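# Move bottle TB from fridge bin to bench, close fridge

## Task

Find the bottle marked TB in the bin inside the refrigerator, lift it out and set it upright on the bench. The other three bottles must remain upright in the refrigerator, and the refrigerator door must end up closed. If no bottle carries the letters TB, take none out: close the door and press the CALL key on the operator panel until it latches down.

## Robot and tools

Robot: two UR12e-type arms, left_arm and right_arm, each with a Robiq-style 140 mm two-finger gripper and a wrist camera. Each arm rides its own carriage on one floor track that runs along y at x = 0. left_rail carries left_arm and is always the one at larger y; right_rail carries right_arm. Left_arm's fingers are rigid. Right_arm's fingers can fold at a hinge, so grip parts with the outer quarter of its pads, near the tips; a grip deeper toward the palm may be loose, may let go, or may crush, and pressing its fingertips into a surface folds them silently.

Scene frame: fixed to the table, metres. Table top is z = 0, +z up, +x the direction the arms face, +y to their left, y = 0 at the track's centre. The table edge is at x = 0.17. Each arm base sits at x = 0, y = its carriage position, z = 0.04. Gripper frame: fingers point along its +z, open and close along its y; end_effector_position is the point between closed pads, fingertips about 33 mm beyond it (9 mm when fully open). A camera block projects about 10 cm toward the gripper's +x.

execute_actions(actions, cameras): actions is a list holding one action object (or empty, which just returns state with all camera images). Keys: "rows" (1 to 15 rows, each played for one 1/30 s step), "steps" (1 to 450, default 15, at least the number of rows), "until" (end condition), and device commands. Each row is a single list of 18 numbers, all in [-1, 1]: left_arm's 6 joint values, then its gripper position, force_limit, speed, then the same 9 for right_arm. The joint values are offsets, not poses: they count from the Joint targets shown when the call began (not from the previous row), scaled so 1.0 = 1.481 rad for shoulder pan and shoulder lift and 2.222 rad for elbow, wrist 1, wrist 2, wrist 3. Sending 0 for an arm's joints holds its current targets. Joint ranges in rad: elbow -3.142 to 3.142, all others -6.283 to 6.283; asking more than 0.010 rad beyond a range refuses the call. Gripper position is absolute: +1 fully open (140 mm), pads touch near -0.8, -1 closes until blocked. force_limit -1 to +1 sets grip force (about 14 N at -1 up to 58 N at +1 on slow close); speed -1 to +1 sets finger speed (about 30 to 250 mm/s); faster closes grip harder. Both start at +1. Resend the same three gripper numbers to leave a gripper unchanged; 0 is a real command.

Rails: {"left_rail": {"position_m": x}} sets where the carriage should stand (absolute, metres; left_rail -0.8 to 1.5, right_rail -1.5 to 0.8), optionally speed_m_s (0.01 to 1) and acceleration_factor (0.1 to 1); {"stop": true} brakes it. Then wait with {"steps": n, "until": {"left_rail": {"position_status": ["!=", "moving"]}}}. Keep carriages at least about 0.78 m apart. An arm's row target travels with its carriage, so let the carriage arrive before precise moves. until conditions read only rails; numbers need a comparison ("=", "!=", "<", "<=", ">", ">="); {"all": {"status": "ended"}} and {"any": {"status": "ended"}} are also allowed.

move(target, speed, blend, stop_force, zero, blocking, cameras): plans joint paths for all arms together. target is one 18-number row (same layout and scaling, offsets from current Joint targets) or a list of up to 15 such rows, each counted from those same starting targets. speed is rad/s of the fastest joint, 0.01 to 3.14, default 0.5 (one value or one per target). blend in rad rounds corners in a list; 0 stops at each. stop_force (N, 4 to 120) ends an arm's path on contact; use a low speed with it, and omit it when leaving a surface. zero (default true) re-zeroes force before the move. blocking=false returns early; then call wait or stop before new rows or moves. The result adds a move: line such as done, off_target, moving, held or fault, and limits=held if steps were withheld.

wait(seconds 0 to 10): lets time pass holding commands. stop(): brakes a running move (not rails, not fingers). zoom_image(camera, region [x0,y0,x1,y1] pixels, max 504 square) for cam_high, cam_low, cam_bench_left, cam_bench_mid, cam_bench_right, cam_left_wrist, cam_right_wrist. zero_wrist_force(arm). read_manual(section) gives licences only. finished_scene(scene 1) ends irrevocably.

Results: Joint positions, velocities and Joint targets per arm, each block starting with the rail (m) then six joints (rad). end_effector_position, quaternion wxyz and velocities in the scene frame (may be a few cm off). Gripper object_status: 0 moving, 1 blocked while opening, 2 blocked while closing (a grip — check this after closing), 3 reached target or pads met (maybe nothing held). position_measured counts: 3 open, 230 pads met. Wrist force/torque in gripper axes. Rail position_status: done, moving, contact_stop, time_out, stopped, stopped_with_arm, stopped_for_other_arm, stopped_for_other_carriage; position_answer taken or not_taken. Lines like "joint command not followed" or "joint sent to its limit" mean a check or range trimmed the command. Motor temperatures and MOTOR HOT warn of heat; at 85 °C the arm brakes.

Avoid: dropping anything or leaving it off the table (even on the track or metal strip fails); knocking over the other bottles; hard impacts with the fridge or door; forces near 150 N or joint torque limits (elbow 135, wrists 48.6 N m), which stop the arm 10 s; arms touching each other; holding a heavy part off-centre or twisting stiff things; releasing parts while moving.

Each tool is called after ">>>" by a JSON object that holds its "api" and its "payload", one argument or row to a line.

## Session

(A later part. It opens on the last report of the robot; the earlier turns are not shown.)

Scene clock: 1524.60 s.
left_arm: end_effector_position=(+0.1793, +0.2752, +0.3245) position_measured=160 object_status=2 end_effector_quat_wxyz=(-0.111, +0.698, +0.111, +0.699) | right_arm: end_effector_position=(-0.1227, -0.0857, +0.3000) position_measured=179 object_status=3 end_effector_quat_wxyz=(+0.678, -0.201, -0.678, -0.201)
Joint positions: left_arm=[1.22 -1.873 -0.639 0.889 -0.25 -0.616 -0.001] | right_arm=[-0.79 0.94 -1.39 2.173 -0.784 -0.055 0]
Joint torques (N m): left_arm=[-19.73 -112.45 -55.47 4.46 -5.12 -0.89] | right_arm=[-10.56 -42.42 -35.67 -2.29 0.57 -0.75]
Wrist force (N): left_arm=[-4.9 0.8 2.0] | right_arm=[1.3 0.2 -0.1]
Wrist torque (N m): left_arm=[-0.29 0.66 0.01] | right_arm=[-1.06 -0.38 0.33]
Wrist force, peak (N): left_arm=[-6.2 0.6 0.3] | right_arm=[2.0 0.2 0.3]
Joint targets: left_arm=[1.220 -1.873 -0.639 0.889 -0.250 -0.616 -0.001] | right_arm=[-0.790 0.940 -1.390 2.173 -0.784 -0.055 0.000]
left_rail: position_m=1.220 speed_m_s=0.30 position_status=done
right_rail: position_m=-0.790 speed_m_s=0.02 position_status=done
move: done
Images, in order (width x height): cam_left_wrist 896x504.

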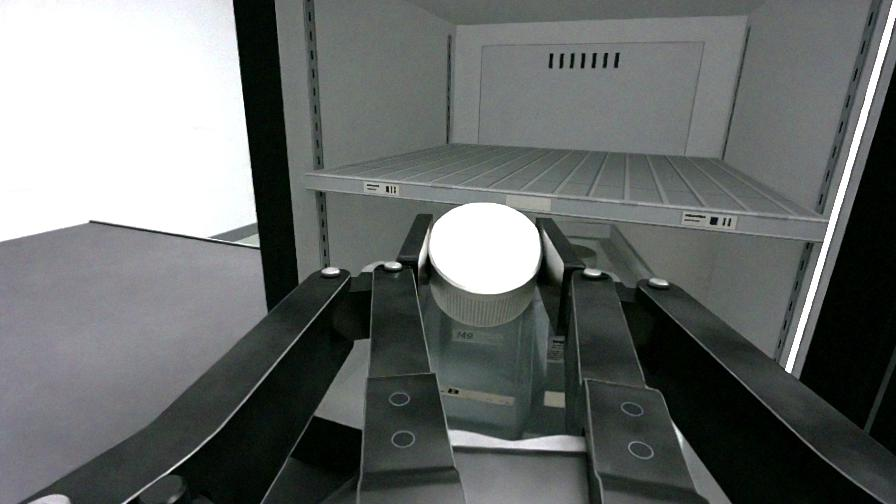

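>>> {"api": "move", "payload": {
  "target": [
    [-0.1784,-0.3862,0.4662,-0.2089,0.0223,0,-1,-0.3,-0.7,0,0,0,0,0,0,-0.4,0,0],
    [-0.0059,-0.4041,0.6050,-0.3357,0.1373,0,-1,-0.3,-0.7,0,0,0,0,0,0,-0.4,0,0],
    [-0.0059,-0.3617,0.6097,-0.3687,0.1373,0,-1,-0.3,-0.7,0,0,0,0,0,0,-0.4,0,0]
  ],
  "speed": [0.5,0.3,0.15],
  "blend": [0.05,0.02,0],
  "cameras": ["cam_left_wrist"]
}}

Scene clock: 1564.93 s.
left_arm: end_effector_position=(+0.3500, +0.6800, +0.1650) position_measured=160 object_status=2 end_effector_quat_wxyz=(+0.000, +0.707, +0.000, +0.707) | right_arm: end_effector_position=(-0.1227, -0.0857, +0.3000) position_measured=179 object_status=3 end_effector_quat_wxyz=(+0.678, -0.201, -0.678, -0.201)
Joint positions: left_arm=[1.22 -1.882 -1.175 2.244 -1.069 -0.311 -0.001] | right_arm=[-0.79 0.94 -1.39 2.173 -0.784 -0.055 0]
Joint torques (N m): left_arm=[21.31 -39.13 -7.94 -2.38 3.41 -0.07] | right_arm=[-10.99 -40.37 -34.68 -1.94 -0.02 -0.7]
Wrist force (N): left_arm=[8.4 1.1 2.7] | right_arm=[1.4 -0.2 -0.1]
Wrist torque (N m): left_arm=[-0.40 0.65 -0.17] | right_arm=[-1.18 -0.41 0.33]
Wrist force, peak (N): left_arm=[8.4 0.5 2.7] | right_arm=[1.7 0.3 0.1]
Joint targets: left_arm=[1.220 -1.882 -1.174 2.244 -1.069 -0.311 -0.001] | right_arm=[-0.790 0.940 -1.390 2.173 -0.784 -0.055 0.000]
left_rail: position_m=1.220 speed_m_s=0.30 position_status=done
right_rail: position_m=-0.790 speed_m_s=0.02 position_status=done
move: done
Images, in order (width x height): cam_left_wrist 896x504.

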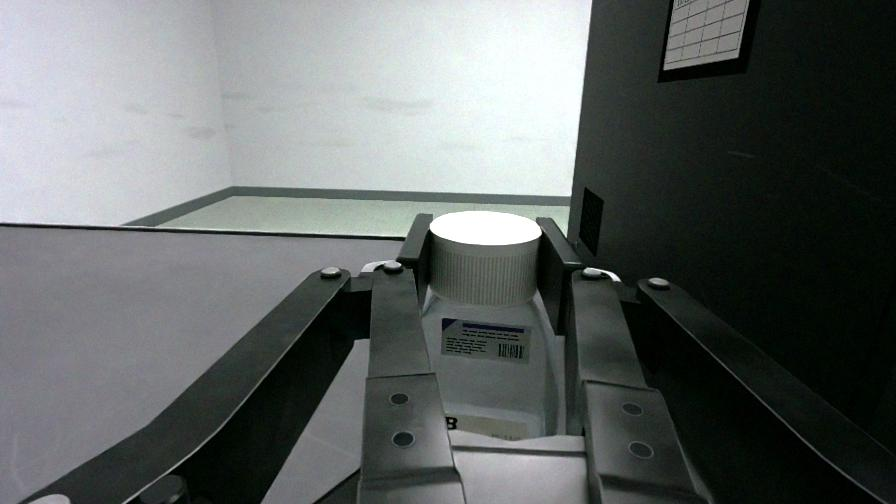

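>>> {"api": "execute_actions", "payload": {
  "actions": [
    {"rows": [[0,0,0,0,0,0,-0.08,-0.3,-1,0,0,0,0,0,0,-0.4,0,0]], "steps": 30}
  ],
  "cameras": ["cam_left_wrist"]
}}

Scene clock: 1578.67 s.
left_arm: end_effector_position=(+0.3500, +0.6801, +0.1648) position_measured=139 object_status=3 end_effector_quat_wxyz=(+0.000, +0.707, +0.000, +0.707) | right_arm: end_effector_position=(-0.1227, -0.0857, +0.3000) position_measured=179 object_status=3 end_effector_quat_wxyz=(+0.678, -0.201, -0.678, -0.201)
Joint positions: left_arm=[1.22 -1.882 -1.174 2.244 -1.069 -0.311 -0.001] | right_arm=[-0.79 0.94 -1.39 2.173 -0.784 -0.055 0]
Joint torques (N m): left_arm=[19.73 -55.61 -20.2 2.68 -2.47 -0.35] | right_arm=[-9.42 -36.38 -34.93 -1.75 0.26 -0.66]
Wrist force (N): left_arm=[-2.2 -0.5 0.0] | right_arm=[1.1 0.3 -0.5]
Wrist torque (N m): left_arm=[-0.52 0.74 0.03] | right_arm=[-1.07 -0.35 0.34]
Wrist force, peak (N): left_arm=[8.7 1.2 3.3] | right_arm=[1.6 0.2 -0.3]
Joint targets: left_arm=[1.220 -1.882 -1.174 2.244 -1.069 -0.311 -0.001] | right_arm=[-0.790 0.940 -1.390 2.173 -0.784 -0.055 0.000]
left_rail: position_m=1.220 speed_m_s=0.30 position_status=done
right_rail: position_m=-0.790 speed_m_s=0.02 position_status=done
Images, in order (width x height): cam_left_wrist 896x504.

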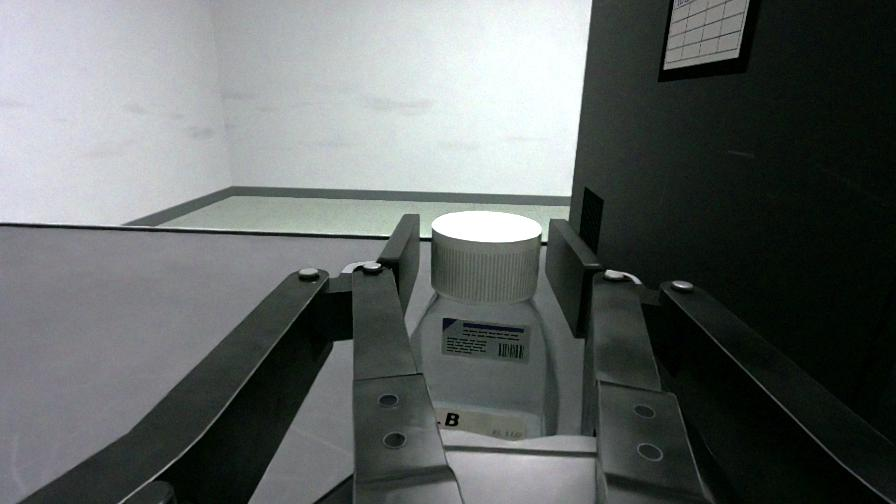

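>>> {"api": "move", "payload": {
  "target": [
    [-0.0494,0.0003,-0.0007,0.0001,-0.0330,0,-0.08,-0.3,-1,0,0,0,0,0,0,-0.4,0,0],
    [-0.1762,0.0124,-0.0160,0.0072,-0.1176,0,-0.08,-0.3,-1,0,0,0,0,0,0,-0.4,0,0],
    [-0.2163,-0.1155,0.0008,0.0757,0.2406,0,-0.08,-0.3,-1,0,0,0,0,0,0,-0.4,0,0],
    [0.0347,-0.1026,-0.0585,0.1264,0.4080,0,-0.08,-0.3,-1,0,0,0,0,0,0,-0.4,0,0]
  ],
  "speed": [0.1,0.2,0.6,0.4],
  "blend": [0.005,0.05,0.05,0],
  "cameras": ["cam_left_wrist"]
}}

Scene clock: 1639.63 s.
left_arm: end_effector_position=(+0.2501, +0.3851, +0.2905) position_measured=139 object_status=3 end_effector_quat_wxyz=(+0.294, +0.644, -0.293, +0.643) | right_arm: end_effector_position=(-0.1227, -0.0857, +0.3000) position_measured=179 object_status=3 end_effector_quat_wxyz=(+0.678, -0.201, -0.678, -0.201)
Joint positions: left_arm=[1.22 -1.831 -1.326 2.114 -0.788 0.595 -0.001] | right_arm=[-0.79 0.94 -1.39 2.173 -0.784 -0.055 0]
Joint torques (N m): left_arm=[22.71 -45.32 -45.19 0.23 4.46 0.37] | right_arm=[-8.23 -36.88 -34.68 -1.78 -0.16 -0.62]
Wrist force (N): left_arm=[-2.1 -0.6 -0.2] | right_arm=[1.6 0.3 -0.4]
Wrist torque (N m): left_arm=[-0.54 0.74 0.02] | right_arm=[-1.05 -0.45 0.33]
Wrist force, peak (N): left_arm=[-2.4 1.0 -1.8] | right_arm=[1.9 0.5 -0.3]
Joint targets: left_arm=[1.220 -1.830 -1.326 2.114 -0.788 0.595 -0.001] | right_arm=[-0.790 0.940 -1.390 2.173 -0.784 -0.055 0.000]
left_rail: position_m=1.220 speed_m_s=0.30 position_status=done
right_rail: position_m=-0.790 speed_m_s=0.02 position_status=done
move: done
Images, in order (width x height): cam_left_wrist 896x504.

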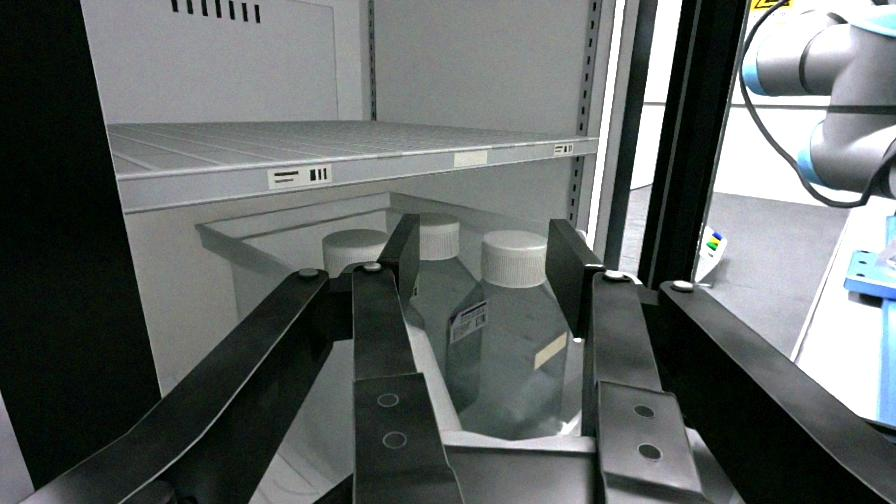

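>>> {"api": "zoom_image", "payload": {
  "camera": "cam_left_wrist",
  "region": [400, 200, 600, 440]
}}

>>> {"api": "zoom_image", "payload": {
  "camera": "cam_left_wrist",
  "region": [400, 260, 500, 360]
}}

Scaled by 2.100.

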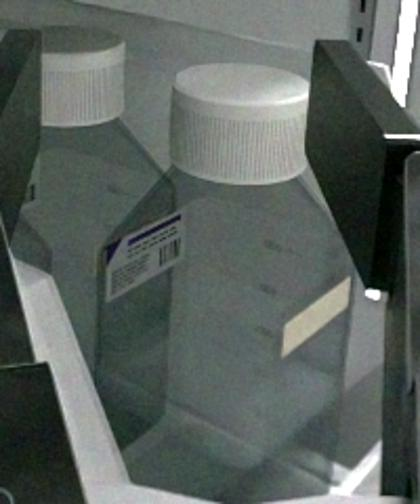

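Scaled by 5.040.

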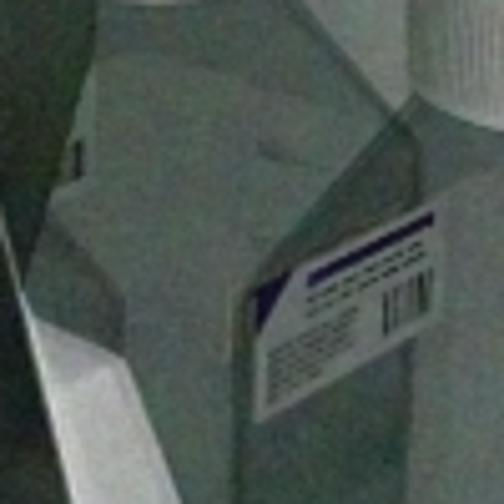

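>>> {"api": "move", "payload": {
  "target": [
    [-0.1332,0.0772,-0.0740,0.0226,-0.2376,0,-0.08,-0.3,-1,0,0,0,0,0,0,-0.4,0,0],
    [-0.0179,0.5029,-0.5396,0.2044,-0.4749,0,-0.08,-0.3,-1,0,0,0,0,0,0,-0.4,0,0]
  ],
  "speed": [0.5,0.5],
  "blend": [0.05,0],
  "cameras": ["cam_left_wrist"]
}}

Scene clock: 1706.93 s.
left_arm: end_effector_position=(+0.2057, +0.2203, +0.2502) position_measured=139 object_status=3 end_effector_quat_wxyz=(-0.061, +0.705, +0.062, +0.704) | right_arm: end_effector_position=(-0.1227, -0.0857, +0.3000) position_measured=179 object_status=3 end_effector_quat_wxyz=(+0.678, -0.201, -0.678, -0.201)
Joint positions: left_arm=[1.22 -1.857 -0.582 0.915 -0.334 -0.46 -0.001] | right_arm=[-0.79 0.94 -1.39 2.173 -0.784 -0.055 0]
Joint torques (N m): left_arm=[23.06 -108.92 -53.13 3.12 -4.73 0.01] | right_arm=[-9.02 -35.2 -34.06 -1.55 -0.52 -0.7]
Wrist force (N): left_arm=[-2.4 -0.8 0.1] | right_arm=[1.4 0.0 -0.2]
Wrist torque (N m): left_arm=[-0.58 0.79 0.05] | right_arm=[-1.14 -0.41 0.33]
Wrist force, peak (N): left_arm=[-3.0 0.5 0.7] | right_arm=[1.8 0.6 -0.1]
Joint targets: left_arm=[1.220 -1.857 -0.581 0.915 -0.334 -0.460 -0.001] | right_arm=[-0.790 0.940 -1.390 2.173 -0.784 -0.055 0.000]
left_rail: position_m=1.220 speed_m_s=0.30 position_status=done
right_rail: position_m=-0.790 speed_m_s=0.02 position_status=done
move: done
Images, in order (width x height): cam_left_wrist 896x504.

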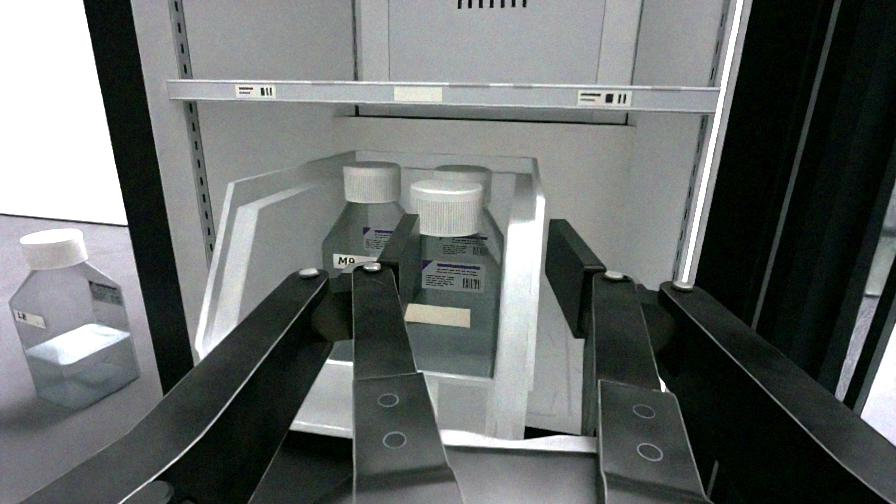

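>>> {"api": "move", "payload": {
  "target": [
    [0.0008,-0.0352,0.0454,-0.0219,0.0002,0,-0.127,-0.3,-1,0,0,0,0,0,0,-0.4,0,0],
    [0.0619,-0.0639,0.0821,-0.0395,0.0409,0,-0.127,-0.3,-1,0,0,0,0,0,0,-0.4,0,0]
  ],
  "speed": 0.1,
  "stop_force": 8,
  "blend": 0.005,
  "cameras": ["cam_left_wrist"]
}}

Scene clock: 1762.10 s.
left_arm: end_effector_position=(+0.3133, +0.2647, +0.2505) position_measured=145 object_status=3 end_effector_quat_wxyz=(-0.061, +0.704, +0.062, +0.704) | right_arm: end_effector_position=(-0.1227, -0.0857, +0.3000) position_measured=179 object_status=3 end_effector_quat_wxyz=(+0.678, -0.201, -0.678, -0.201)
Joint positions: left_arm=[1.22 -1.765 -0.676 1.097 -0.422 -0.369 -0.001] | right_arm=[-0.79 0.94 -1.39 2.173 -0.784 -0.055 0]
Joint torques (N m): left_arm=[22.37 -134.44 -30.04 -0.69 4.66 0.15] | right_arm=[-6.9 -35.39 -34.21 -1.21 -0.64 -0.4]
Wrist force (N): left_arm=[-2.6 -0.4 0.3] | right_arm=[1.5 0.4 -0.1]
Wrist torque (N m): left_arm=[-0.47 0.80 0.06] | right_arm=[-1.04 -0.42 0.34]
Wrist force, peak (N): left_arm=[-3.1 -0.7 0.1] | right_arm=[1.7 0.1 -0.1]
Joint targets: left_arm=[1.220 -1.765 -0.676 1.097 -0.422 -0.369 -0.001] | right_arm=[-0.790 0.940 -1.390 2.173 -0.784 -0.055 0.000]
left_rail: position_m=1.220 speed_m_s=0.30 position_status=done
right_rail: position_m=-0.790 speed_m_s=0.02 position_status=done
move: done
Images, in order (width x height): cam_left_wrist 896x504.

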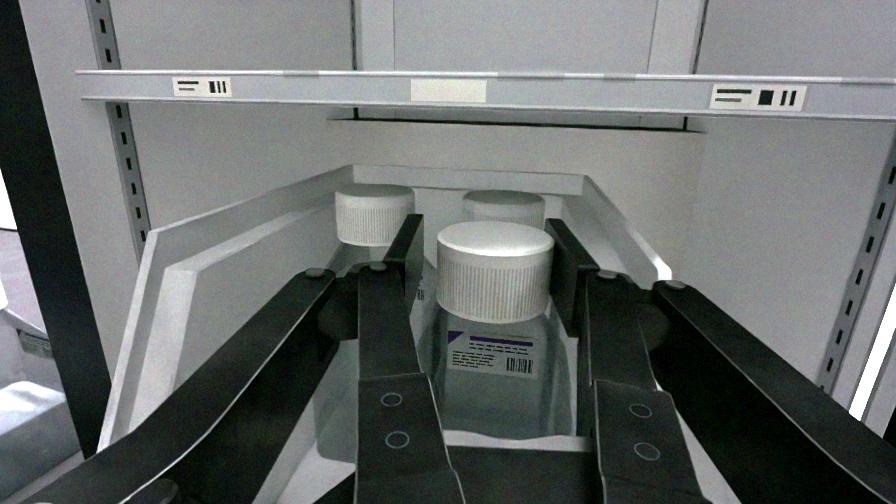

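>>> {"api": "execute_actions", "payload": {
  "actions": [
    {"rows": [[0,0,0,0,0,0,-1,-0.3,-0.7,0,0,0,0,0,0,-0.4,0,0]], "steps": 45}
  ]
}}

>>> {"api": "move", "payload": {
  "target": [
    [0,-0.0057,-0.0025,0.0067,0,0,-1,-0.3,-0.7,0,0,0,0,0,0,-0.4,0,0],
    [-0.0226,-0.0946,0.1088,-0.0453,-0.0149,0,-1,-0.3,-0.7,0,0,0,0,0,0,-0.4,0,0],
    [-0.0226,-0.0881,0.1112,-0.0520,-0.0149,0,-1,-0.3,-0.7,0,0,0,0,0,0,-0.4,0,0]
  ],
  "speed": [0.04,0.15,0.03],
  "blend": [0.003,0.002,0],
  "cameras": ["cam_left_wrist"]
}}

Scene clock: 1787.63 s.
left_arm: end_effector_position=(+0.3133, +0.2647, +0.2505) position_measured=159 object_status=2 end_effector_quat_wxyz=(-0.061, +0.704, +0.062, +0.704) | right_arm: end_effector_position=(-0.1227, -0.0857, +0.3000) position_measured=179 object_status=3 end_effector_quat_wxyz=(+0.678, -0.201, -0.678, -0.201)
Joint positions: left_arm=[1.22 -1.765 -0.676 1.097 -0.422 -0.369 -0.001] | right_arm=[-0.79 0.94 -1.39 2.173 -0.784 -0.055 0]
Joint torques (N m): left_arm=[18.32 -133.32 -45.69 3.28 -2 0.88] | right_arm=[-7.92 -38.02 -33.49 -1.01 -0.41 -0.38]
Wrist force (N): left_arm=[-5.6 -0.8 0.4] | right_arm=[1.3 0.0 -0.4]
Wrist torque (N m): left_arm=[-0.57 0.66 0.05] | right_arm=[-1.13 -0.35 0.33]
Wrist force, peak (N): left_arm=[-6.9 -0.7 0.6] | right_arm=[1.7 0.3 -0.4]
Joint targets: left_arm=[1.220 -1.765 -0.676 1.097 -0.422 -0.369 -0.001] | right_arm=[-0.790 0.940 -1.390 2.173 -0.784 -0.055 0.000]
left_rail: position_m=1.220 speed_m_s=0.30 position_status=done
right_rail: position_m=-0.790 speed_m_s=0.02 position_status=done

Scene clock: 1790.47 s.
left_arm: end_effector_position=(+0.2985, +0.3485, +0.2508) position_measured=159 object_status=2 end_effector_quat_wxyz=(-0.061, +0.704, +0.062, +0.704) | right_arm: end_effector_position=(-0.1227, -0.0857, +0.3000) position_measured=179 object_status=3 end_effector_quat_wxyz=(+0.678, -0.201, -0.678, -0.201)
Joint positions: left_arm=[1.22 -1.799 -0.807 1.344 -0.537 -0.402 -0.001] | right_arm=[-0.79 0.94 -1.39 2.173 -0.784 -0.055 0]
Joint torques (N m): left_arm=[-16.46 -83.41 -22.87 -1.6 -6.18 0.46] | right_arm=[-6.35 -34.76 -33.62 -1.19 -0.54 -0.17]
Wrist force (N): left_arm=[7.5 3.6 2.0] | right_arm=[0.7 0.0 -0.1]
Wrist torque (N m): left_arm=[-0.55 0.78 -0.28] | right_arm=[-1.09 -0.44 0.35]
Wrist force, peak (N): left_arm=[7.5 3.6 2.0] | right_arm=[1.9 0.1 -0.1]
Joint targets: left_arm=[1.220 -1.799 -0.807 1.344 -0.537 -0.402 -0.001] | right_arm=[-0.790 0.940 -1.390 2.173 -0.784 -0.055 0.000]
left_rail: position_m=1.220 speed_m_s=0.30 position_status=done
right_rail: position_m=-0.790 speed_m_s=0.02 position_status=done
move: done
Images, in order (width x height): cam_left_wrist 896x504.

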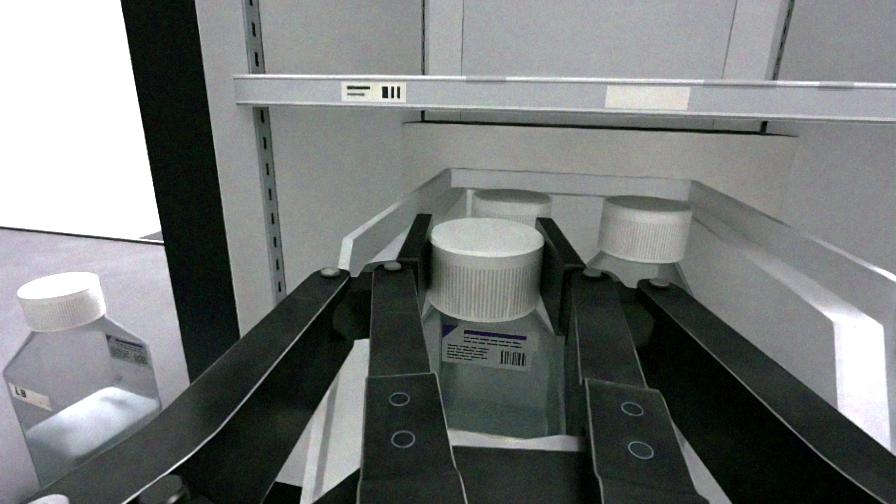

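>>> {"api": "move", "payload": {
  "target": [
    [0,0,0,0,0,0,-0.08,-0.3,-1,0,0,0,0,0,0,-0.4,0,0],
    [-0.0777,0.0333,-0.0412,0.0190,-0.0521,0,-0.08,-0.3,-1,0,0,0,0,0,0,-0.4,0,0],
    [-0.0564,0.1090,-0.1664,0.0937,-0.0379,0,-0.08,-0.3,-1,0,0,0,0,0,0,-0.4,0,0]
  ],
  "speed": [0.1,0.12,0.3],
  "blend": [0,0.02,0],
  "cameras": ["cam_left_wrist"]
}}

Scene clock: 1810.20 s.
left_arm: end_effector_position=(+0.1855, +0.2452, +0.2843) position_measured=139 object_status=3 end_effector_quat_wxyz=(-0.062, +0.704, +0.062, +0.704) | right_arm: end_effector_position=(-0.1227, -0.0857, +0.3000) position_measured=179 object_status=3 end_effector_quat_wxyz=(+0.678, -0.201, -0.678, -0.201)
Joint positions: left_arm=[1.22 -1.882 -0.645 0.975 -0.329 -0.486 -0.001] | right_arm=[-0.79 0.94 -1.39 2.173 -0.784 -0.055 0]
Joint torques (N m): left_arm=[22.5 -106.94 -54.29 3.25 3.73 0.76] | right_arm=[-4.51 -36.61 -33.22 -1.01 -0.62 -0.5]
Wrist force (N): left_arm=[-0.9 -0.8 0.7] | right_arm=[1.1 0.1 -0.5]
Wrist torque (N m): left_arm=[-0.56 0.46 0.05] | right_arm=[-1.12 -0.36 0.33]
Wrist force, peak (N): left_arm=[8.3 4.2 1.8] | right_arm=[1.5 0.3 -0.4]
Joint targets: left_arm=[1.220 -1.882 -0.645 0.974 -0.329 -0.486 -0.001] | right_arm=[-0.790 0.940 -1.390 2.173 -0.784 -0.055 0.000]
left_rail: position_m=1.220 speed_m_s=0.30 position_status=done
right_rail: position_m=-0.790 speed_m_s=0.02 position_status=done
move: done
Images, in order (width x height): cam_left_wrist 896x504.

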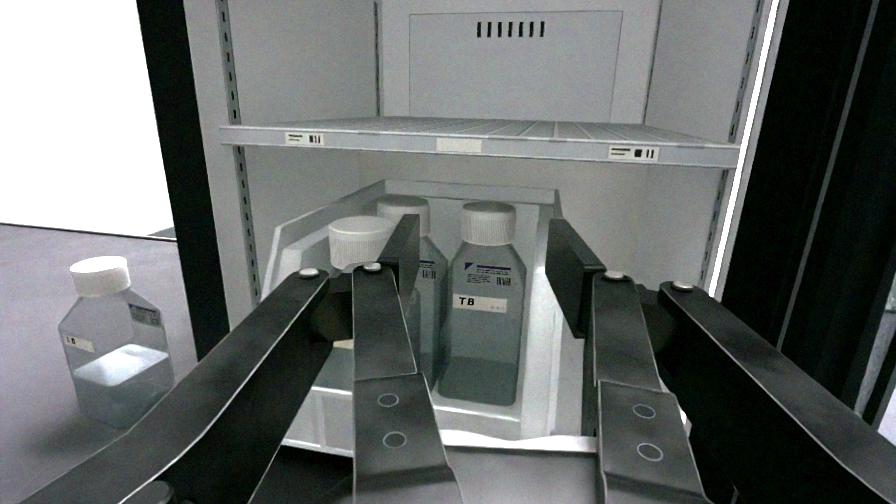

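>>> {"api": "zoom_image", "payload": {
  "camera": "cam_left_wrist",
  "region": [420, 190, 560, 330]
}}

Scaled by 3.600.

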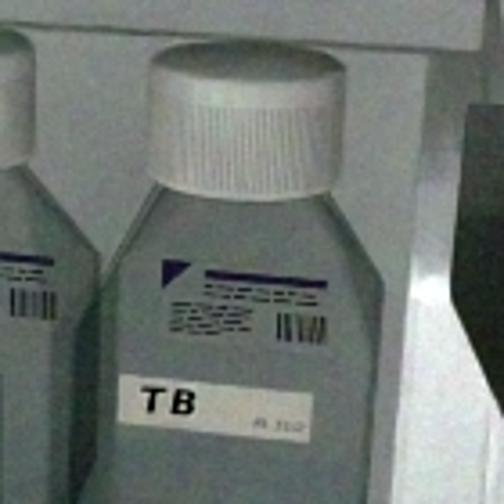

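>>> {"api": "move", "payload": {
  "target": [0.0243,-0.1893,0.1139,-0.3508,-0.0267,0.3284,-0.127,-0.3,-1,0,0,0,0,0,0,-0.4,0,0],
  "speed": 0.4,
  "cameras": ["cam_left_wrist"]
}}

Scene clock: 1983.93 s.
left_arm: end_effector_position=(+0.2090, +0.2482, +0.3296) position_measured=145 object_status=3 end_effector_quat_wxyz=(-0.035, +0.827, +0.050, +0.558) | right_arm: end_effector_position=(-0.1227, -0.0857, +0.3000) position_measured=179 object_status=3 end_effector_quat_wxyz=(+0.678, -0.201, -0.678, -0.201)
Joint positions: left_arm=[1.22 -1.846 -0.925 1.227 -1.108 -0.546 0.729] | right_arm=[-0.79 0.94 -1.39 2.173 -0.784 -0.055 0]
Joint torques (N m): left_arm=[17.95 -127.15 -34.28 -3.99 -2.39 1.25] | right_arm=[-5.18 -38.97 -33.07 -0.73 -1.08 -0.14]
Wrist force (N): left_arm=[-1.6 -0.3 0.5] | right_arm=[1.6 0.1 -0.3]
Wrist torque (N m): left_arm=[-0.38 0.58 -0.03] | right_arm=[-1.12 -0.46 0.34]
Wrist force, peak (N): left_arm=[-2.5 -1.3 0.1] | right_arm=[1.7 0.4 -0.8]
Joint targets: left_arm=[1.220 -1.846 -0.925 1.228 -1.109 -0.546 0.729] | right_arm=[-0.790 0.940 -1.390 2.173 -0.784 -0.055 0.000]
left_rail: position_m=1.220 speed_m_s=0.30 position_status=done
right_rail: position_m=-0.790 speed_m_s=0.02 position_status=done
move: done
Images, in order (width x height): cam_left_wrist 896x504.

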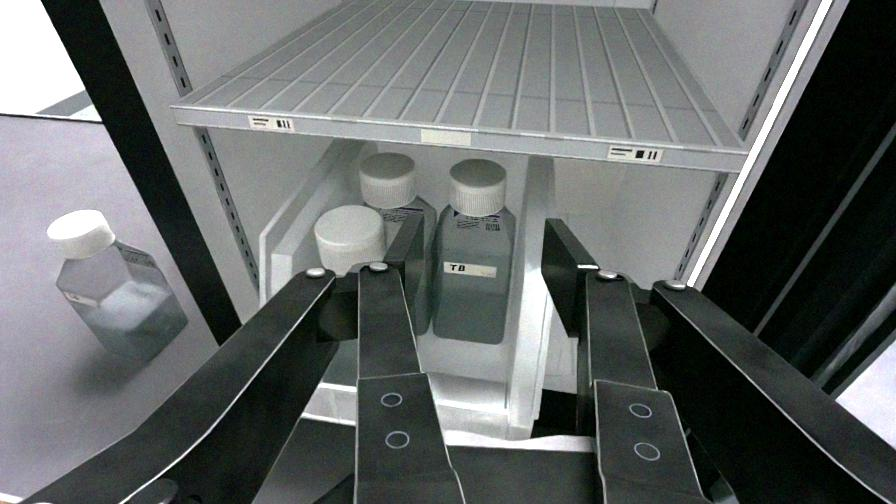

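>>> {"api": "move", "payload": {
  "target": [
    [0.0591,-0.0090,0.0499,-0.0973,0.0258,0.0608,-0.127,-0.3,-1,0,0,0,0,0,0,-0.4,0,0],
    [0.1209,-0.0016,0.0878,-0.2095,0.0482,0.1381,-0.127,-0.3,-1,0,0,0,0,0,0,-0.4,0,0]
  ],
  "speed": 0.15,
  "stop_force": 8,
  "blend": 0.02,
  "cameras": ["cam_left_wrist"]
}}

Scene clock: 2001.10 s.
left_arm: end_effector_position=(+0.3931, +0.2701, +0.2556) position_measured=145 object_status=3 end_effector_quat_wxyz=(-0.034, +0.827, +0.051, +0.558) | right_arm: end_effector_position=(-0.1227, -0.0857, +0.3000) position_measured=179 object_status=3 end_effector_quat_wxyz=(+0.678, -0.201, -0.678, -0.201)
Joint positions: left_arm=[1.22 -1.667 -0.928 1.423 -1.574 -0.438 1.036] | right_arm=[-0.79 0.94 -1.39 2.173 -0.784 -0.055 0]
Joint torques (N m): left_arm=[18.82 -87.52 -33.29 -5.68 6.97 2.02] | right_arm=[-3.66 -38.28 -32.98 -0.42 -1.15 0.04]
Wrist force (N): left_arm=[-1.1 -1.2 0.8] | right_arm=[1.0 0.3 -0.4]
Wrist torque (N m): left_arm=[-0.59 0.46 -0.03] | right_arm=[-1.06 -0.34 0.34]
Wrist force, peak (N): left_arm=[-1.6 -1.2 0.8] | right_arm=[1.5 0.4 -0.6]
Joint targets: left_arm=[1.220 -1.667 -0.928 1.423 -1.574 -0.438 1.036] | right_arm=[-0.790 0.940 -1.390 2.173 -0.784 -0.055 0.000]
left_rail: position_m=1.220 speed_m_s=0.30 position_status=done
right_rail: position_m=-0.790 speed_m_s=0.02 position_status=done
move: done
Images, in order (width x height): cam_left_wrist 896x504.

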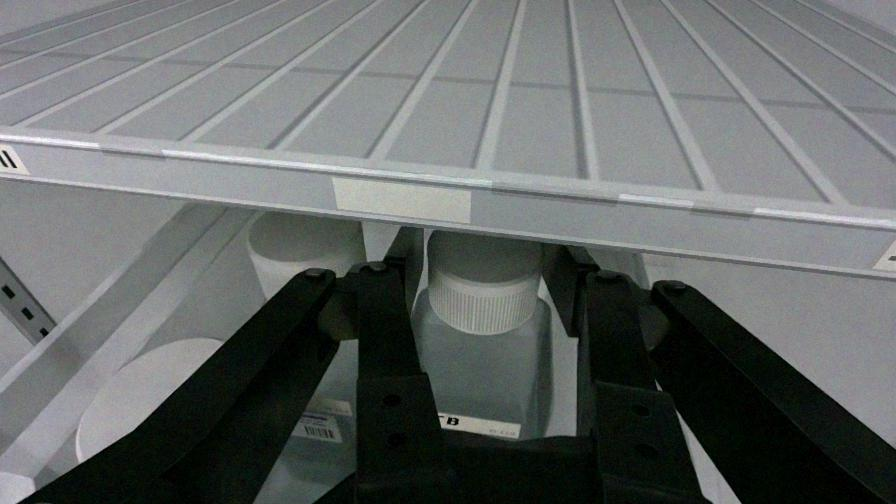

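>>> {"api": "execute_actions", "payload": {
  "actions": [
    {"rows": [[0,0,0,0,0,0,-1,-0.3,-0.7,0,0,0,0,0,0,-0.4,0,0]], "steps": 45}
  ]
}}

>>> {"api": "move", "payload": {
  "target": [
    [0,-0.0060,-0.0034,0.0075,0,0,-1,-0.3,-0.7,0,0,0,0,0,0,-0.4,0,0],
    [-0.0695,-0.0029,-0.0221,0.1011,-0.0260,-0.0862,-1,-0.3,-0.7,0,0,0,0,0,0,-0.4,0,0]
  ],
  "speed": [0.04,0.12],
  "blend": [0.004,0],
  "cameras": ["cam_left_wrist"]
}}

Scene clock: 2053.30 s.
left_arm: end_effector_position=(+0.3931, +0.2701, +0.2556) position_measured=160 object_status=2 end_effector_quat_wxyz=(-0.034, +0.827, +0.051, +0.558) | right_arm: end_effector_position=(-0.1227, -0.0857, +0.3000) position_measured=179 object_status=3 end_effector_quat_wxyz=(+0.678, -0.201, -0.678, -0.201)
Joint positions: left_arm=[1.22 -1.667 -0.928 1.423 -1.574 -0.438 1.036] | right_arm=[-0.79 0.94 -1.39 2.173 -0.784 -0.055 0]
Joint torques (N m): left_arm=[19.88 -89.12 -33.95 -3.3 1.37 1.2] | right_arm=[-4.29 -39.62 -32.72 -0.07 -1.29 -0.13]
Wrist force (N): left_arm=[0.7 -0.8 -2.1] | right_arm=[0.7 0.3 -0.2]
Wrist torque (N m): left_arm=[-0.49 0.44 -0.04] | right_arm=[-1.10 -0.31 0.33]
Wrist force, peak (N): left_arm=[1.4 -0.2 -2.0] | right_arm=[1.6 0.2 -0.5]
Joint targets: left_arm=[1.220 -1.667 -0.928 1.423 -1.574 -0.438 1.036] | right_arm=[-0.790 0.940 -1.390 2.173 -0.784 -0.055 0.000]
left_rail: position_m=1.220 speed_m_s=0.30 position_status=done
right_rail: position_m=-0.790 speed_m_s=0.02 position_status=done

Scene clock: 2055.93 s.
left_arm: end_effector_position=(+0.2910, +0.2669, +0.2669) position_measured=160 object_status=2 end_effector_quat_wxyz=(-0.034, +0.828, +0.051, +0.558) | right_arm: end_effector_position=(-0.1227, -0.0857, +0.3000) position_measured=179 object_status=3 end_effector_quat_wxyz=(+0.678, -0.201, -0.678, -0.201)
Joint positions: left_arm=[1.22 -1.77 -0.932 1.374 -1.35 -0.496 0.845] | right_arm=[-0.79 0.94 -1.39 2.173 -0.784 -0.055 0]
Joint torques (N m): left_arm=[-16.1 -90.43 -55.97 -0.38 -2.04 -2.45] | right_arm=[-3.79 -38.91 -32.49 -0.06 -1.26 0.11]
Wrist force (N): left_arm=[-2.1 -0.7 2.2] | right_arm=[1.4 -0.1 -0.1]
Wrist torque (N m): left_arm=[-0.52 0.44 0.18] | right_arm=[-1.13 -0.39 0.33]
Wrist force, peak (N): left_arm=[-5.3 -0.8 2.2] | right_arm=[1.8 0.2 -0.5]
Joint targets: left_arm=[1.220 -1.770 -0.932 1.374 -1.349 -0.496 0.844] | right_arm=[-0.790 0.940 -1.390 2.173 -0.784 -0.055 0.000]
left_rail: position_m=1.220 speed_m_s=0.30 position_status=done
right_rail: position_m=-0.790 speed_m_s=0.02 position_status=done
move: done
Images, in order (width x height): cam_left_wrist 896x504.

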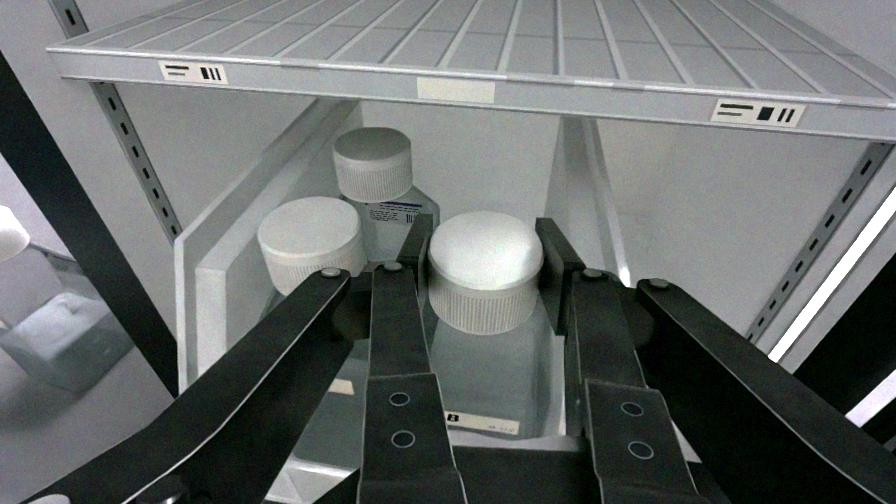

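>>> {"api": "move", "payload": {
  "target": [
    [0,-0.0351,-0.0317,0.0548,0,0,-1,-0.3,-0.7,0,0,0,0,0,0,-0.4,0,0],
    [-0.0779,-0.0047,-0.0837,0.1519,-0.0348,-0.0756,-1,-0.3,-0.7,0,0,0,0,0,0,-0.4,0,0],
    [-0.2972,-0.4612,0.3226,0.1547,-0.1528,-0.2116,-1,-0.3,-0.7,0,0,0,0,0,0,-0.4,0,0],
    [-0.0041,-0.5733,0.4874,-0.1014,-0.0015,-0.0044,-1,-0.3,-0.7,0,0,0,0,0,0,-0.4,0,0],
    [-0.0041,-0.4767,0.5198,-0.1982,-0.0015,-0.0044,-1,-0.3,-0.7,0,0,0,0,0,0,-0.4,0,0]
  ],
  "speed": [0.1,0.2,0.5,0.4,0.15],
  "blend": [0.01,0.05,0.08,0.02,0],
  "cameras": ["cam_left_wrist","cam_bench_left"]
}}

Scene clock: 2122.03 s.
left_arm: end_effector_position=(+0.3999, +0.8194, +0.1856) position_measured=160 object_status=2 end_effector_quat_wxyz=(-0.034, +0.828, +0.051, +0.558) | right_arm: end_effector_position=(-0.1227, -0.0857, +0.3000) position_measured=179 object_status=3 end_effector_quat_wxyz=(+0.678, -0.201, -0.678, -0.201)
Joint positions: left_arm=[1.22 -1.776 -1.638 2.528 -1.79 -0.5 0.835] | right_arm=[-0.79 0.94 -1.39 2.173 -0.784 -0.055 0]
Joint torques (N m): left_arm=[20.11 -11.46 -21.57 -4.84 7.55 1.68] | right_arm=[-2.62 -39.33 -31.72 0.36 -1.46 0.38]
Wrist force (N): left_arm=[-4.8 -1.3 2.3] | right_arm=[1.5 0.0 -0.1]
Wrist torque (N m): left_arm=[-0.56 0.48 -0.02] | right_arm=[-1.13 -0.39 0.33]
Wrist force, peak (N): left_arm=[-5.8 -1.6 2.9] | right_arm=[1.8 -0.1 -0.5]
Joint targets: left_arm=[1.220 -1.776 -1.638 2.529 -1.790 -0.500 0.835] | right_arm=[-0.790 0.940 -1.390 2.173 -0.784 -0.055 0.000]
left_rail: position_m=1.220 speed_m_s=0.30 position_status=done
right_rail: position_m=-0.790 speed_m_s=0.02 position_status=done
move: done
Images, in order (width x height): cam_bench_left 504x504, cam_left_wrist 896x504.

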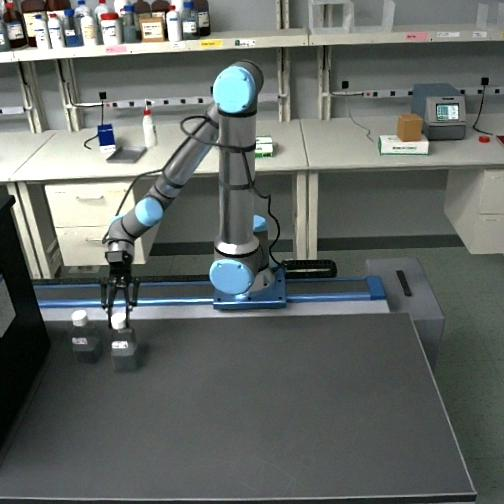

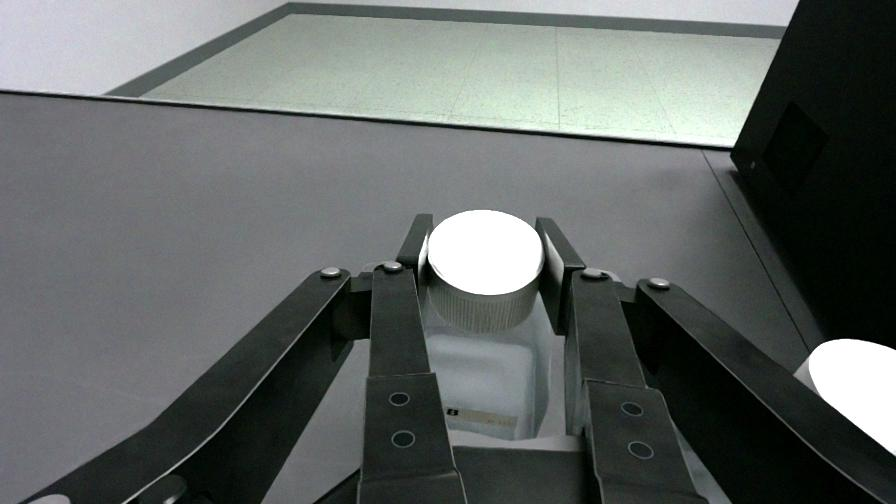

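>>> {"api": "move", "payload": {
  "target": [0,0.0304,0.0072,-0.0275,0,0,-1,-0.3,-0.7,0,0,0,0,0,0,-0.4,0,0],
  "speed": 0.035,
  "stop_force": 6
}}

Scene clock: 2134.60 s.
left_arm: end_effector_position=(+0.3998, +0.8194, +0.1748) position_measured=160 object_status=2 end_effector_quat_wxyz=(-0.034, +0.828, +0.051, +0.558) | right_arm: end_effector_position=(-0.1227, -0.0857, +0.3000) position_measured=179 object_status=3 end_effector_quat_wxyz=(+0.678, -0.201, -0.678, -0.201)
Joint positions: left_arm=[1.22 -1.776 -1.614 2.537 -1.822 -0.5 0.835] | right_arm=[-0.79 0.94 -1.39 2.173 -0.784 -0.055 0]
Joint torques (N m): left_arm=[13.69 -44.69 -42.7 -0.67 -0.7 1.5] | right_arm=[-1.51 -40.66 -30.95 0.65 -1.56 0.34]
Wrist force (N): left_arm=[-3.3 -1.2 1.2] | right_arm=[1.2 0.1 -0.4]
Wrist torque (N m): left_arm=[-0.53 0.14 -0.01] | right_arm=[-1.11 -0.32 0.33]
Wrist force, peak (N): left_arm=[9.1 -2.9 -1.7] | right_arm=[1.9 0.0 -0.5]
Joint targets: left_arm=[1.220 -1.776 -1.614 2.537 -1.822 -0.500 0.835] | right_arm=[-0.790 0.940 -1.390 2.173 -0.784 -0.055 0.000]
left_rail: position_m=1.220 speed_m_s=0.30 position_status=done
right_rail: position_m=-0.790 speed_m_s=0.02 position_status=done
move: contact (left_arm); left_arm: the wrist 1 is farthest, 0.029 rad from its target

>>> {"api": "execute_actions", "payload": {
  "actions": [
    {"rows": [[0,0.003,0.0007,-0.0027,0,0,-0.08,-0.3,-1,0,0,0,0,0,0,-0.4,0,0]], "steps": 40}
  ],
  "cameras": ["cam_left_wrist"]
}}

Scene clock: 2142.97 s.
left_arm: end_effector_position=(+0.3998, +0.8194, +0.1729) position_measured=139 object_status=3 end_effector_quat_wxyz=(-0.034, +0.828, +0.051, +0.558) | right_arm: end_effector_position=(-0.1227, -0.0857, +0.3000) position_measured=179 object_status=3 end_effector_quat_wxyz=(+0.678, -0.201, -0.678, -0.201)
Joint positions: left_arm=[1.22 -1.776 -1.61 2.539 -1.828 -0.5 0.835] | right_arm=[-0.79 0.94 -1.39 2.173 -0.784 -0.055 0]
Joint torques (N m): left_arm=[-13.69 -10.12 -18.99 -4.77 -0.66 1.53] | right_arm=[-0.76 -40.53 -30.66 0.55 -1.92 0.51]
Wrist force (N): left_arm=[-0.5 -1.0 -0.3] | right_arm=[1.6 0.6 0.0]
Wrist torque (N m): left_arm=[-0.50 0.33 -0.02] | right_arm=[-1.00 -0.40 0.33]
Wrist force, peak (N): left_arm=[-4.4 -0.7 1.1] | right_arm=[1.8 0.2 -0.5]
Joint targets: left_arm=[1.220 -1.776 -1.610 2.539 -1.828 -0.500 0.835] | right_arm=[-0.790 0.940 -1.390 2.173 -0.784 -0.055 0.000]
left_rail: position_m=1.220 speed_m_s=0.30 position_status=done
right_rail: position_m=-0.790 speed_m_s=0.02 position_status=done
Images, in order (width x height): cam_left_wrist 896x504.

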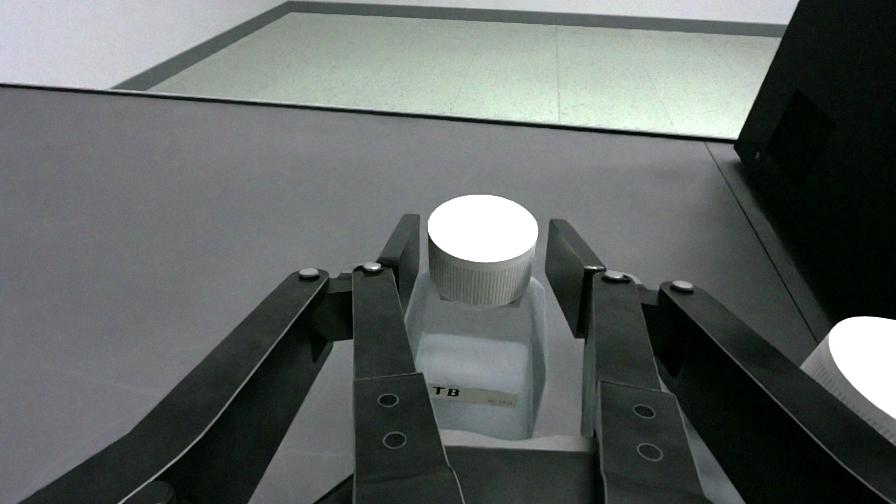

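>>> {"api": "move", "payload": {
  "target": [
    [-0.0569,-0.0275,-0.0145,0.0819,-0.0249,-0.0567,-0.08,-0.3,-1,0,0,0,0,0,0,-0.4,0,0],
    [-0.1641,-0.0548,-0.0464,0.1985,-0.0791,-0.1380,-0.08,-0.3,-1,0,0,0,0,0,0,-0.4,0,0],
    [-0.2478,0.3068,-0.1487,0.3488,-0.0325,-0.3758,-0.08,-0.3,-1,0,0,0,0,0,0,-0.4,0,0]
  ],
  "speed": [0.1,0.25,0.4],
  "blend": [0.01,0.05,0],
  "cameras": ["cam_left_wrist"]
}}

Scene clock: 2173.77 s.
left_arm: end_effector_position=(+0.1998, +0.6798, +0.1648) position_measured=139 object_status=3 end_effector_quat_wxyz=(+0.000, +0.707, +0.000, +0.707) | right_arm: end_effector_position=(-0.1227, -0.0857, +0.3000) position_measured=179 object_status=3 end_effector_quat_wxyz=(+0.678, -0.201, -0.678, -0.201)
Joint positions: left_arm=[1.22 -2.143 -1.156 2.208 -1.054 -0.572 0] | right_arm=[-0.79 0.94 -1.39 2.173 -0.784 -0.055 0]
Joint torques (N m): left_arm=[-19.92 -48.58 -32.61 3.08 4.02 -2.57] | right_arm=[-0.4 -40.51 -30.48 0.96 -1.98 0.39]
Wrist force (N): left_arm=[-0.9 -0.7 -1.0] | right_arm=[1.5 0.0 -0.3]
Wrist torque (N m): left_arm=[-0.58 0.45 0.30] | right_arm=[-1.15 -0.38 0.33]
Wrist force, peak (N): left_arm=[0.5 -2.0 -0.9] | right_arm=[1.9 0.3 -0.5]
Joint targets: left_arm=[1.220 -2.143 -1.155 2.208 -1.053 -0.572 0.000] | right_arm=[-0.790 0.940 -1.390 2.173 -0.784 -0.055 0.000]
left_rail: position_m=1.220 speed_m_s=0.30 position_status=done
right_rail: position_m=-0.790 speed_m_s=0.02 position_status=done
move: done
Images, in order (width x height): cam_left_wrist 896x504.

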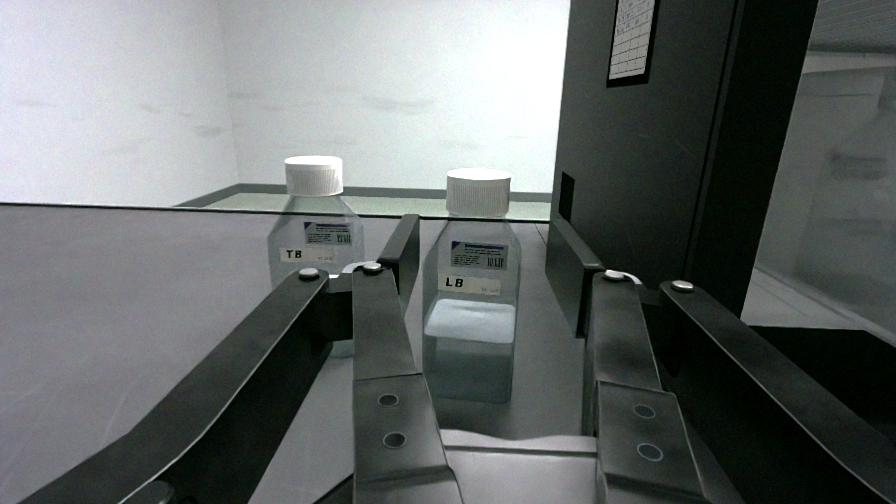

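>>> {"api": "move", "payload": {
  "target": [
    [0.1268,-0.0126,0.0155,-0.0071,0.0844,0,-0.08,-0.3,-1,0,0,0,0,0,0,-0.4,0,0],
    [0.1762,-0.0128,0.0162,-0.0072,0.1175,0,-1,-0.3,-0.7,0,0,0,0,0,0,-0.4,0,0]
  ],
  "speed": [0.2,0.08],
  "blend": [0.02,0]
}}

Scene clock: 2185.47 s.
left_arm: end_effector_position=(+0.3498, +0.6800, +0.1647) position_measured=160 object_status=2 end_effector_quat_wxyz=(+0.000, +0.707, +0.000, +0.707) | right_arm: end_effector_position=(-0.1227, -0.0857, +0.3000) position_measured=179 object_status=3 end_effector_quat_wxyz=(+0.678, -0.201, -0.678, -0.201)
Joint positions: left_arm=[1.22 -1.882 -1.174 2.244 -1.069 -0.311 0] | right_arm=[-0.79 0.94 -1.39 2.173 -0.784 -0.055 0]
Joint torques (N m): left_arm=[21.63 -75.12 -10.21 -0.42 2.78 -2.35] | right_arm=[0.51 -41.2 -30.37 0.94 -1.96 0.67]
Wrist force (N): left_arm=[0.5 1.3 -2.2] | right_arm=[1.4 0.2 -0.7]
Wrist torque (N m): left_arm=[-0.68 0.27 0.07] | right_arm=[-1.10 -0.36 0.33]
Wrist force, peak (N): left_arm=[0.5 1.3 -2.2] | right_arm=[1.8 0.3 -0.6]
Joint targets: left_arm=[1.220 -1.882 -1.174 2.244 -1.069 -0.311 0.000] | right_arm=[-0.790 0.940 -1.390 2.173 -0.784 -0.055 0.000]
left_rail: position_m=1.220 speed_m_s=0.30 position_status=done
right_rail: position_m=-0.790 speed_m_s=0.02 position_status=done
move: done

>>> {"api": "move", "payload": {
  "target": [
    [0.0002,-0.0825,-0.0113,0.0659,0,0,-1,-0.3,-0.7,0,0,0,0,0,0,-0.4,0,0],
    [-0.1723,-0.0544,-0.1555,0.1913,-0.1149,0,-1,-0.3,-0.7,0,0,0,0,0,0,-0.4,0,0],
    [-0.0188,0.3099,-0.5624,0.3554,-0.0754,0,-1,-0.3,-0.7,0,0,0,0,0,0,-0.4,0,0],
    [0.0579,0.2847,-0.5316,0.3414,-0.0243,0,-1,-0.3,-0.7,0,0,0,0,0,0,-0.4,0,0]
  ],
  "speed": [0.15,0.3,0.5,0.15],
  "blend": [0.02,0.05,0.03,0],
  "cameras": ["cam_left_wrist"]
}}

Scene clock: 2226.57 s.
left_arm: end_effector_position=(+0.2850, +0.2618, +0.3450) position_measured=160 object_status=2 end_effector_quat_wxyz=(-0.049, +0.705, +0.049, +0.705) | right_arm: end_effector_position=(-0.1227, -0.0857, +0.3000) position_measured=179 object_status=3 end_effector_quat_wxyz=(+0.678, -0.201, -0.678, -0.201)
Joint positions: left_arm=[1.22 -1.797 -0.752 1.063 -0.311 -0.365 0] | right_arm=[-0.79 0.94 -1.39 2.173 -0.784 -0.055 0]
Joint torques (N m): left_arm=[22.57 -135.99 -33.68 -0.83 4.11 0.76] | right_arm=[1.74 -43.25 -28.98 1.04 -2.35 0.75]
Wrist force (N): left_arm=[-4.1 -0.4 -1.2] | right_arm=[1.6 0.1 -0.7]
Wrist torque (N m): left_arm=[-0.47 0.28 0.31] | right_arm=[-1.12 -0.41 0.33]
Wrist force, peak (N): left_arm=[-4.9 -0.6 -1.1] | right_arm=[2.0 0.1 -0.5]
Joint targets: left_arm=[1.220 -1.796 -0.753 1.063 -0.311 -0.365 0.000] | right_arm=[-0.790 0.940 -1.390 2.173 -0.784 -0.055 0.000]
left_rail: position_m=1.220 speed_m_s=0.30 position_status=done
right_rail: position_m=-0.790 speed_m_s=0.02 position_status=done
move: done
Images, in order (width x height): cam_left_wrist 896x504.

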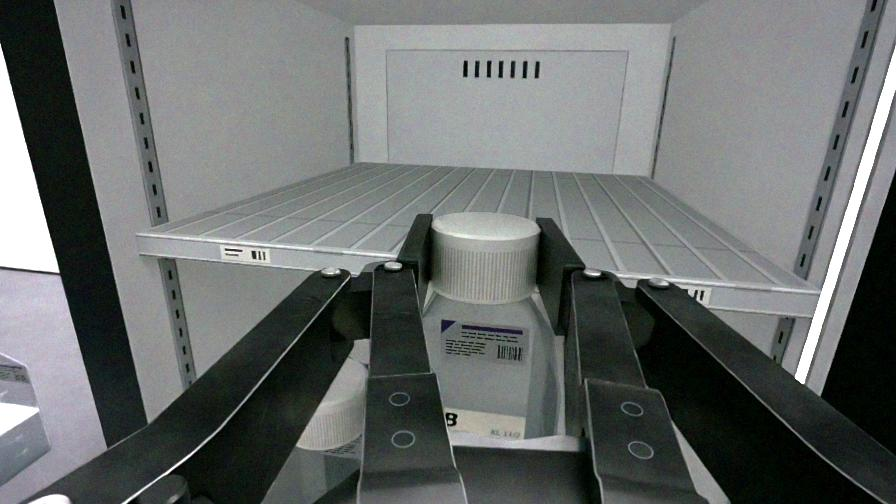

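>>> {"api": "move", "payload": {
  "target": [
    [0,0.0357,0.0236,-0.0469,0,0,-1,-0.3,-0.7,0,0,0,0,0,0,-0.4,0,0],
    [0,0.0459,0.0280,-0.0582,0,0,-1,-0.3,-0.7,0,0,0,0,0,0,-0.4,0,0]
  ],
  "speed": [0.07,0.025],
  "stop_force": 7,
  "blend": 0.005,
  "cameras": ["cam_left_wrist"]
}}

Scene clock: 2236.27 s.
left_arm: end_effector_position=(+0.2853, +0.2618, +0.2506) position_measured=160 object_status=2 end_effector_quat_wxyz=(-0.049, +0.705, +0.049, +0.705) | right_arm: end_effector_position=(-0.1227, -0.0857, +0.3000) position_measured=179 object_status=3 end_effector_quat_wxyz=(+0.678, -0.201, -0.678, -0.201)
Joint positions: left_arm=[1.22 -1.796 -0.689 1.122 -0.432 -0.365 0] | right_arm=[-0.79 0.94 -1.39 2.173 -0.784 -0.055 0]
Joint torques (N m): left_arm=[13.22 -131.14 -49.9 2.58 3.47 1.6] | right_arm=[1.52 -43.27 -28.86 1.31 -2.61 0.99]
Wrist force (N): left_arm=[3.7 -1.3 1.4] | right_arm=[1.2 -0.8 0.3]
Wrist torque (N m): left_arm=[-0.51 0.54 0.27] | right_arm=[-1.11 -0.33 0.33]
Wrist force, peak (N): left_arm=[8.6 -1.8 1.7] | right_arm=[2.0 0.5 -0.5]
Joint targets: left_arm=[1.220 -1.796 -0.689 1.122 -0.432 -0.365 0.000] | right_arm=[-0.790 0.940 -1.390 2.173 -0.784 -0.055 0.000]
left_rail: position_m=1.220 speed_m_s=0.30 position_status=done
right_rail: position_m=-0.790 speed_m_s=0.02 position_status=done
move: contact (left_arm); path passed 1 of 2 targets
Images, in order (width x height): cam_left_wrist 896x504.

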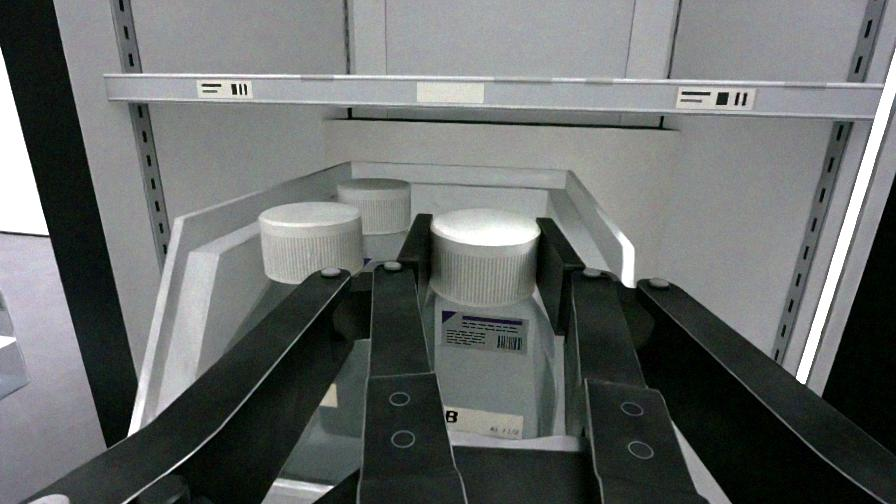

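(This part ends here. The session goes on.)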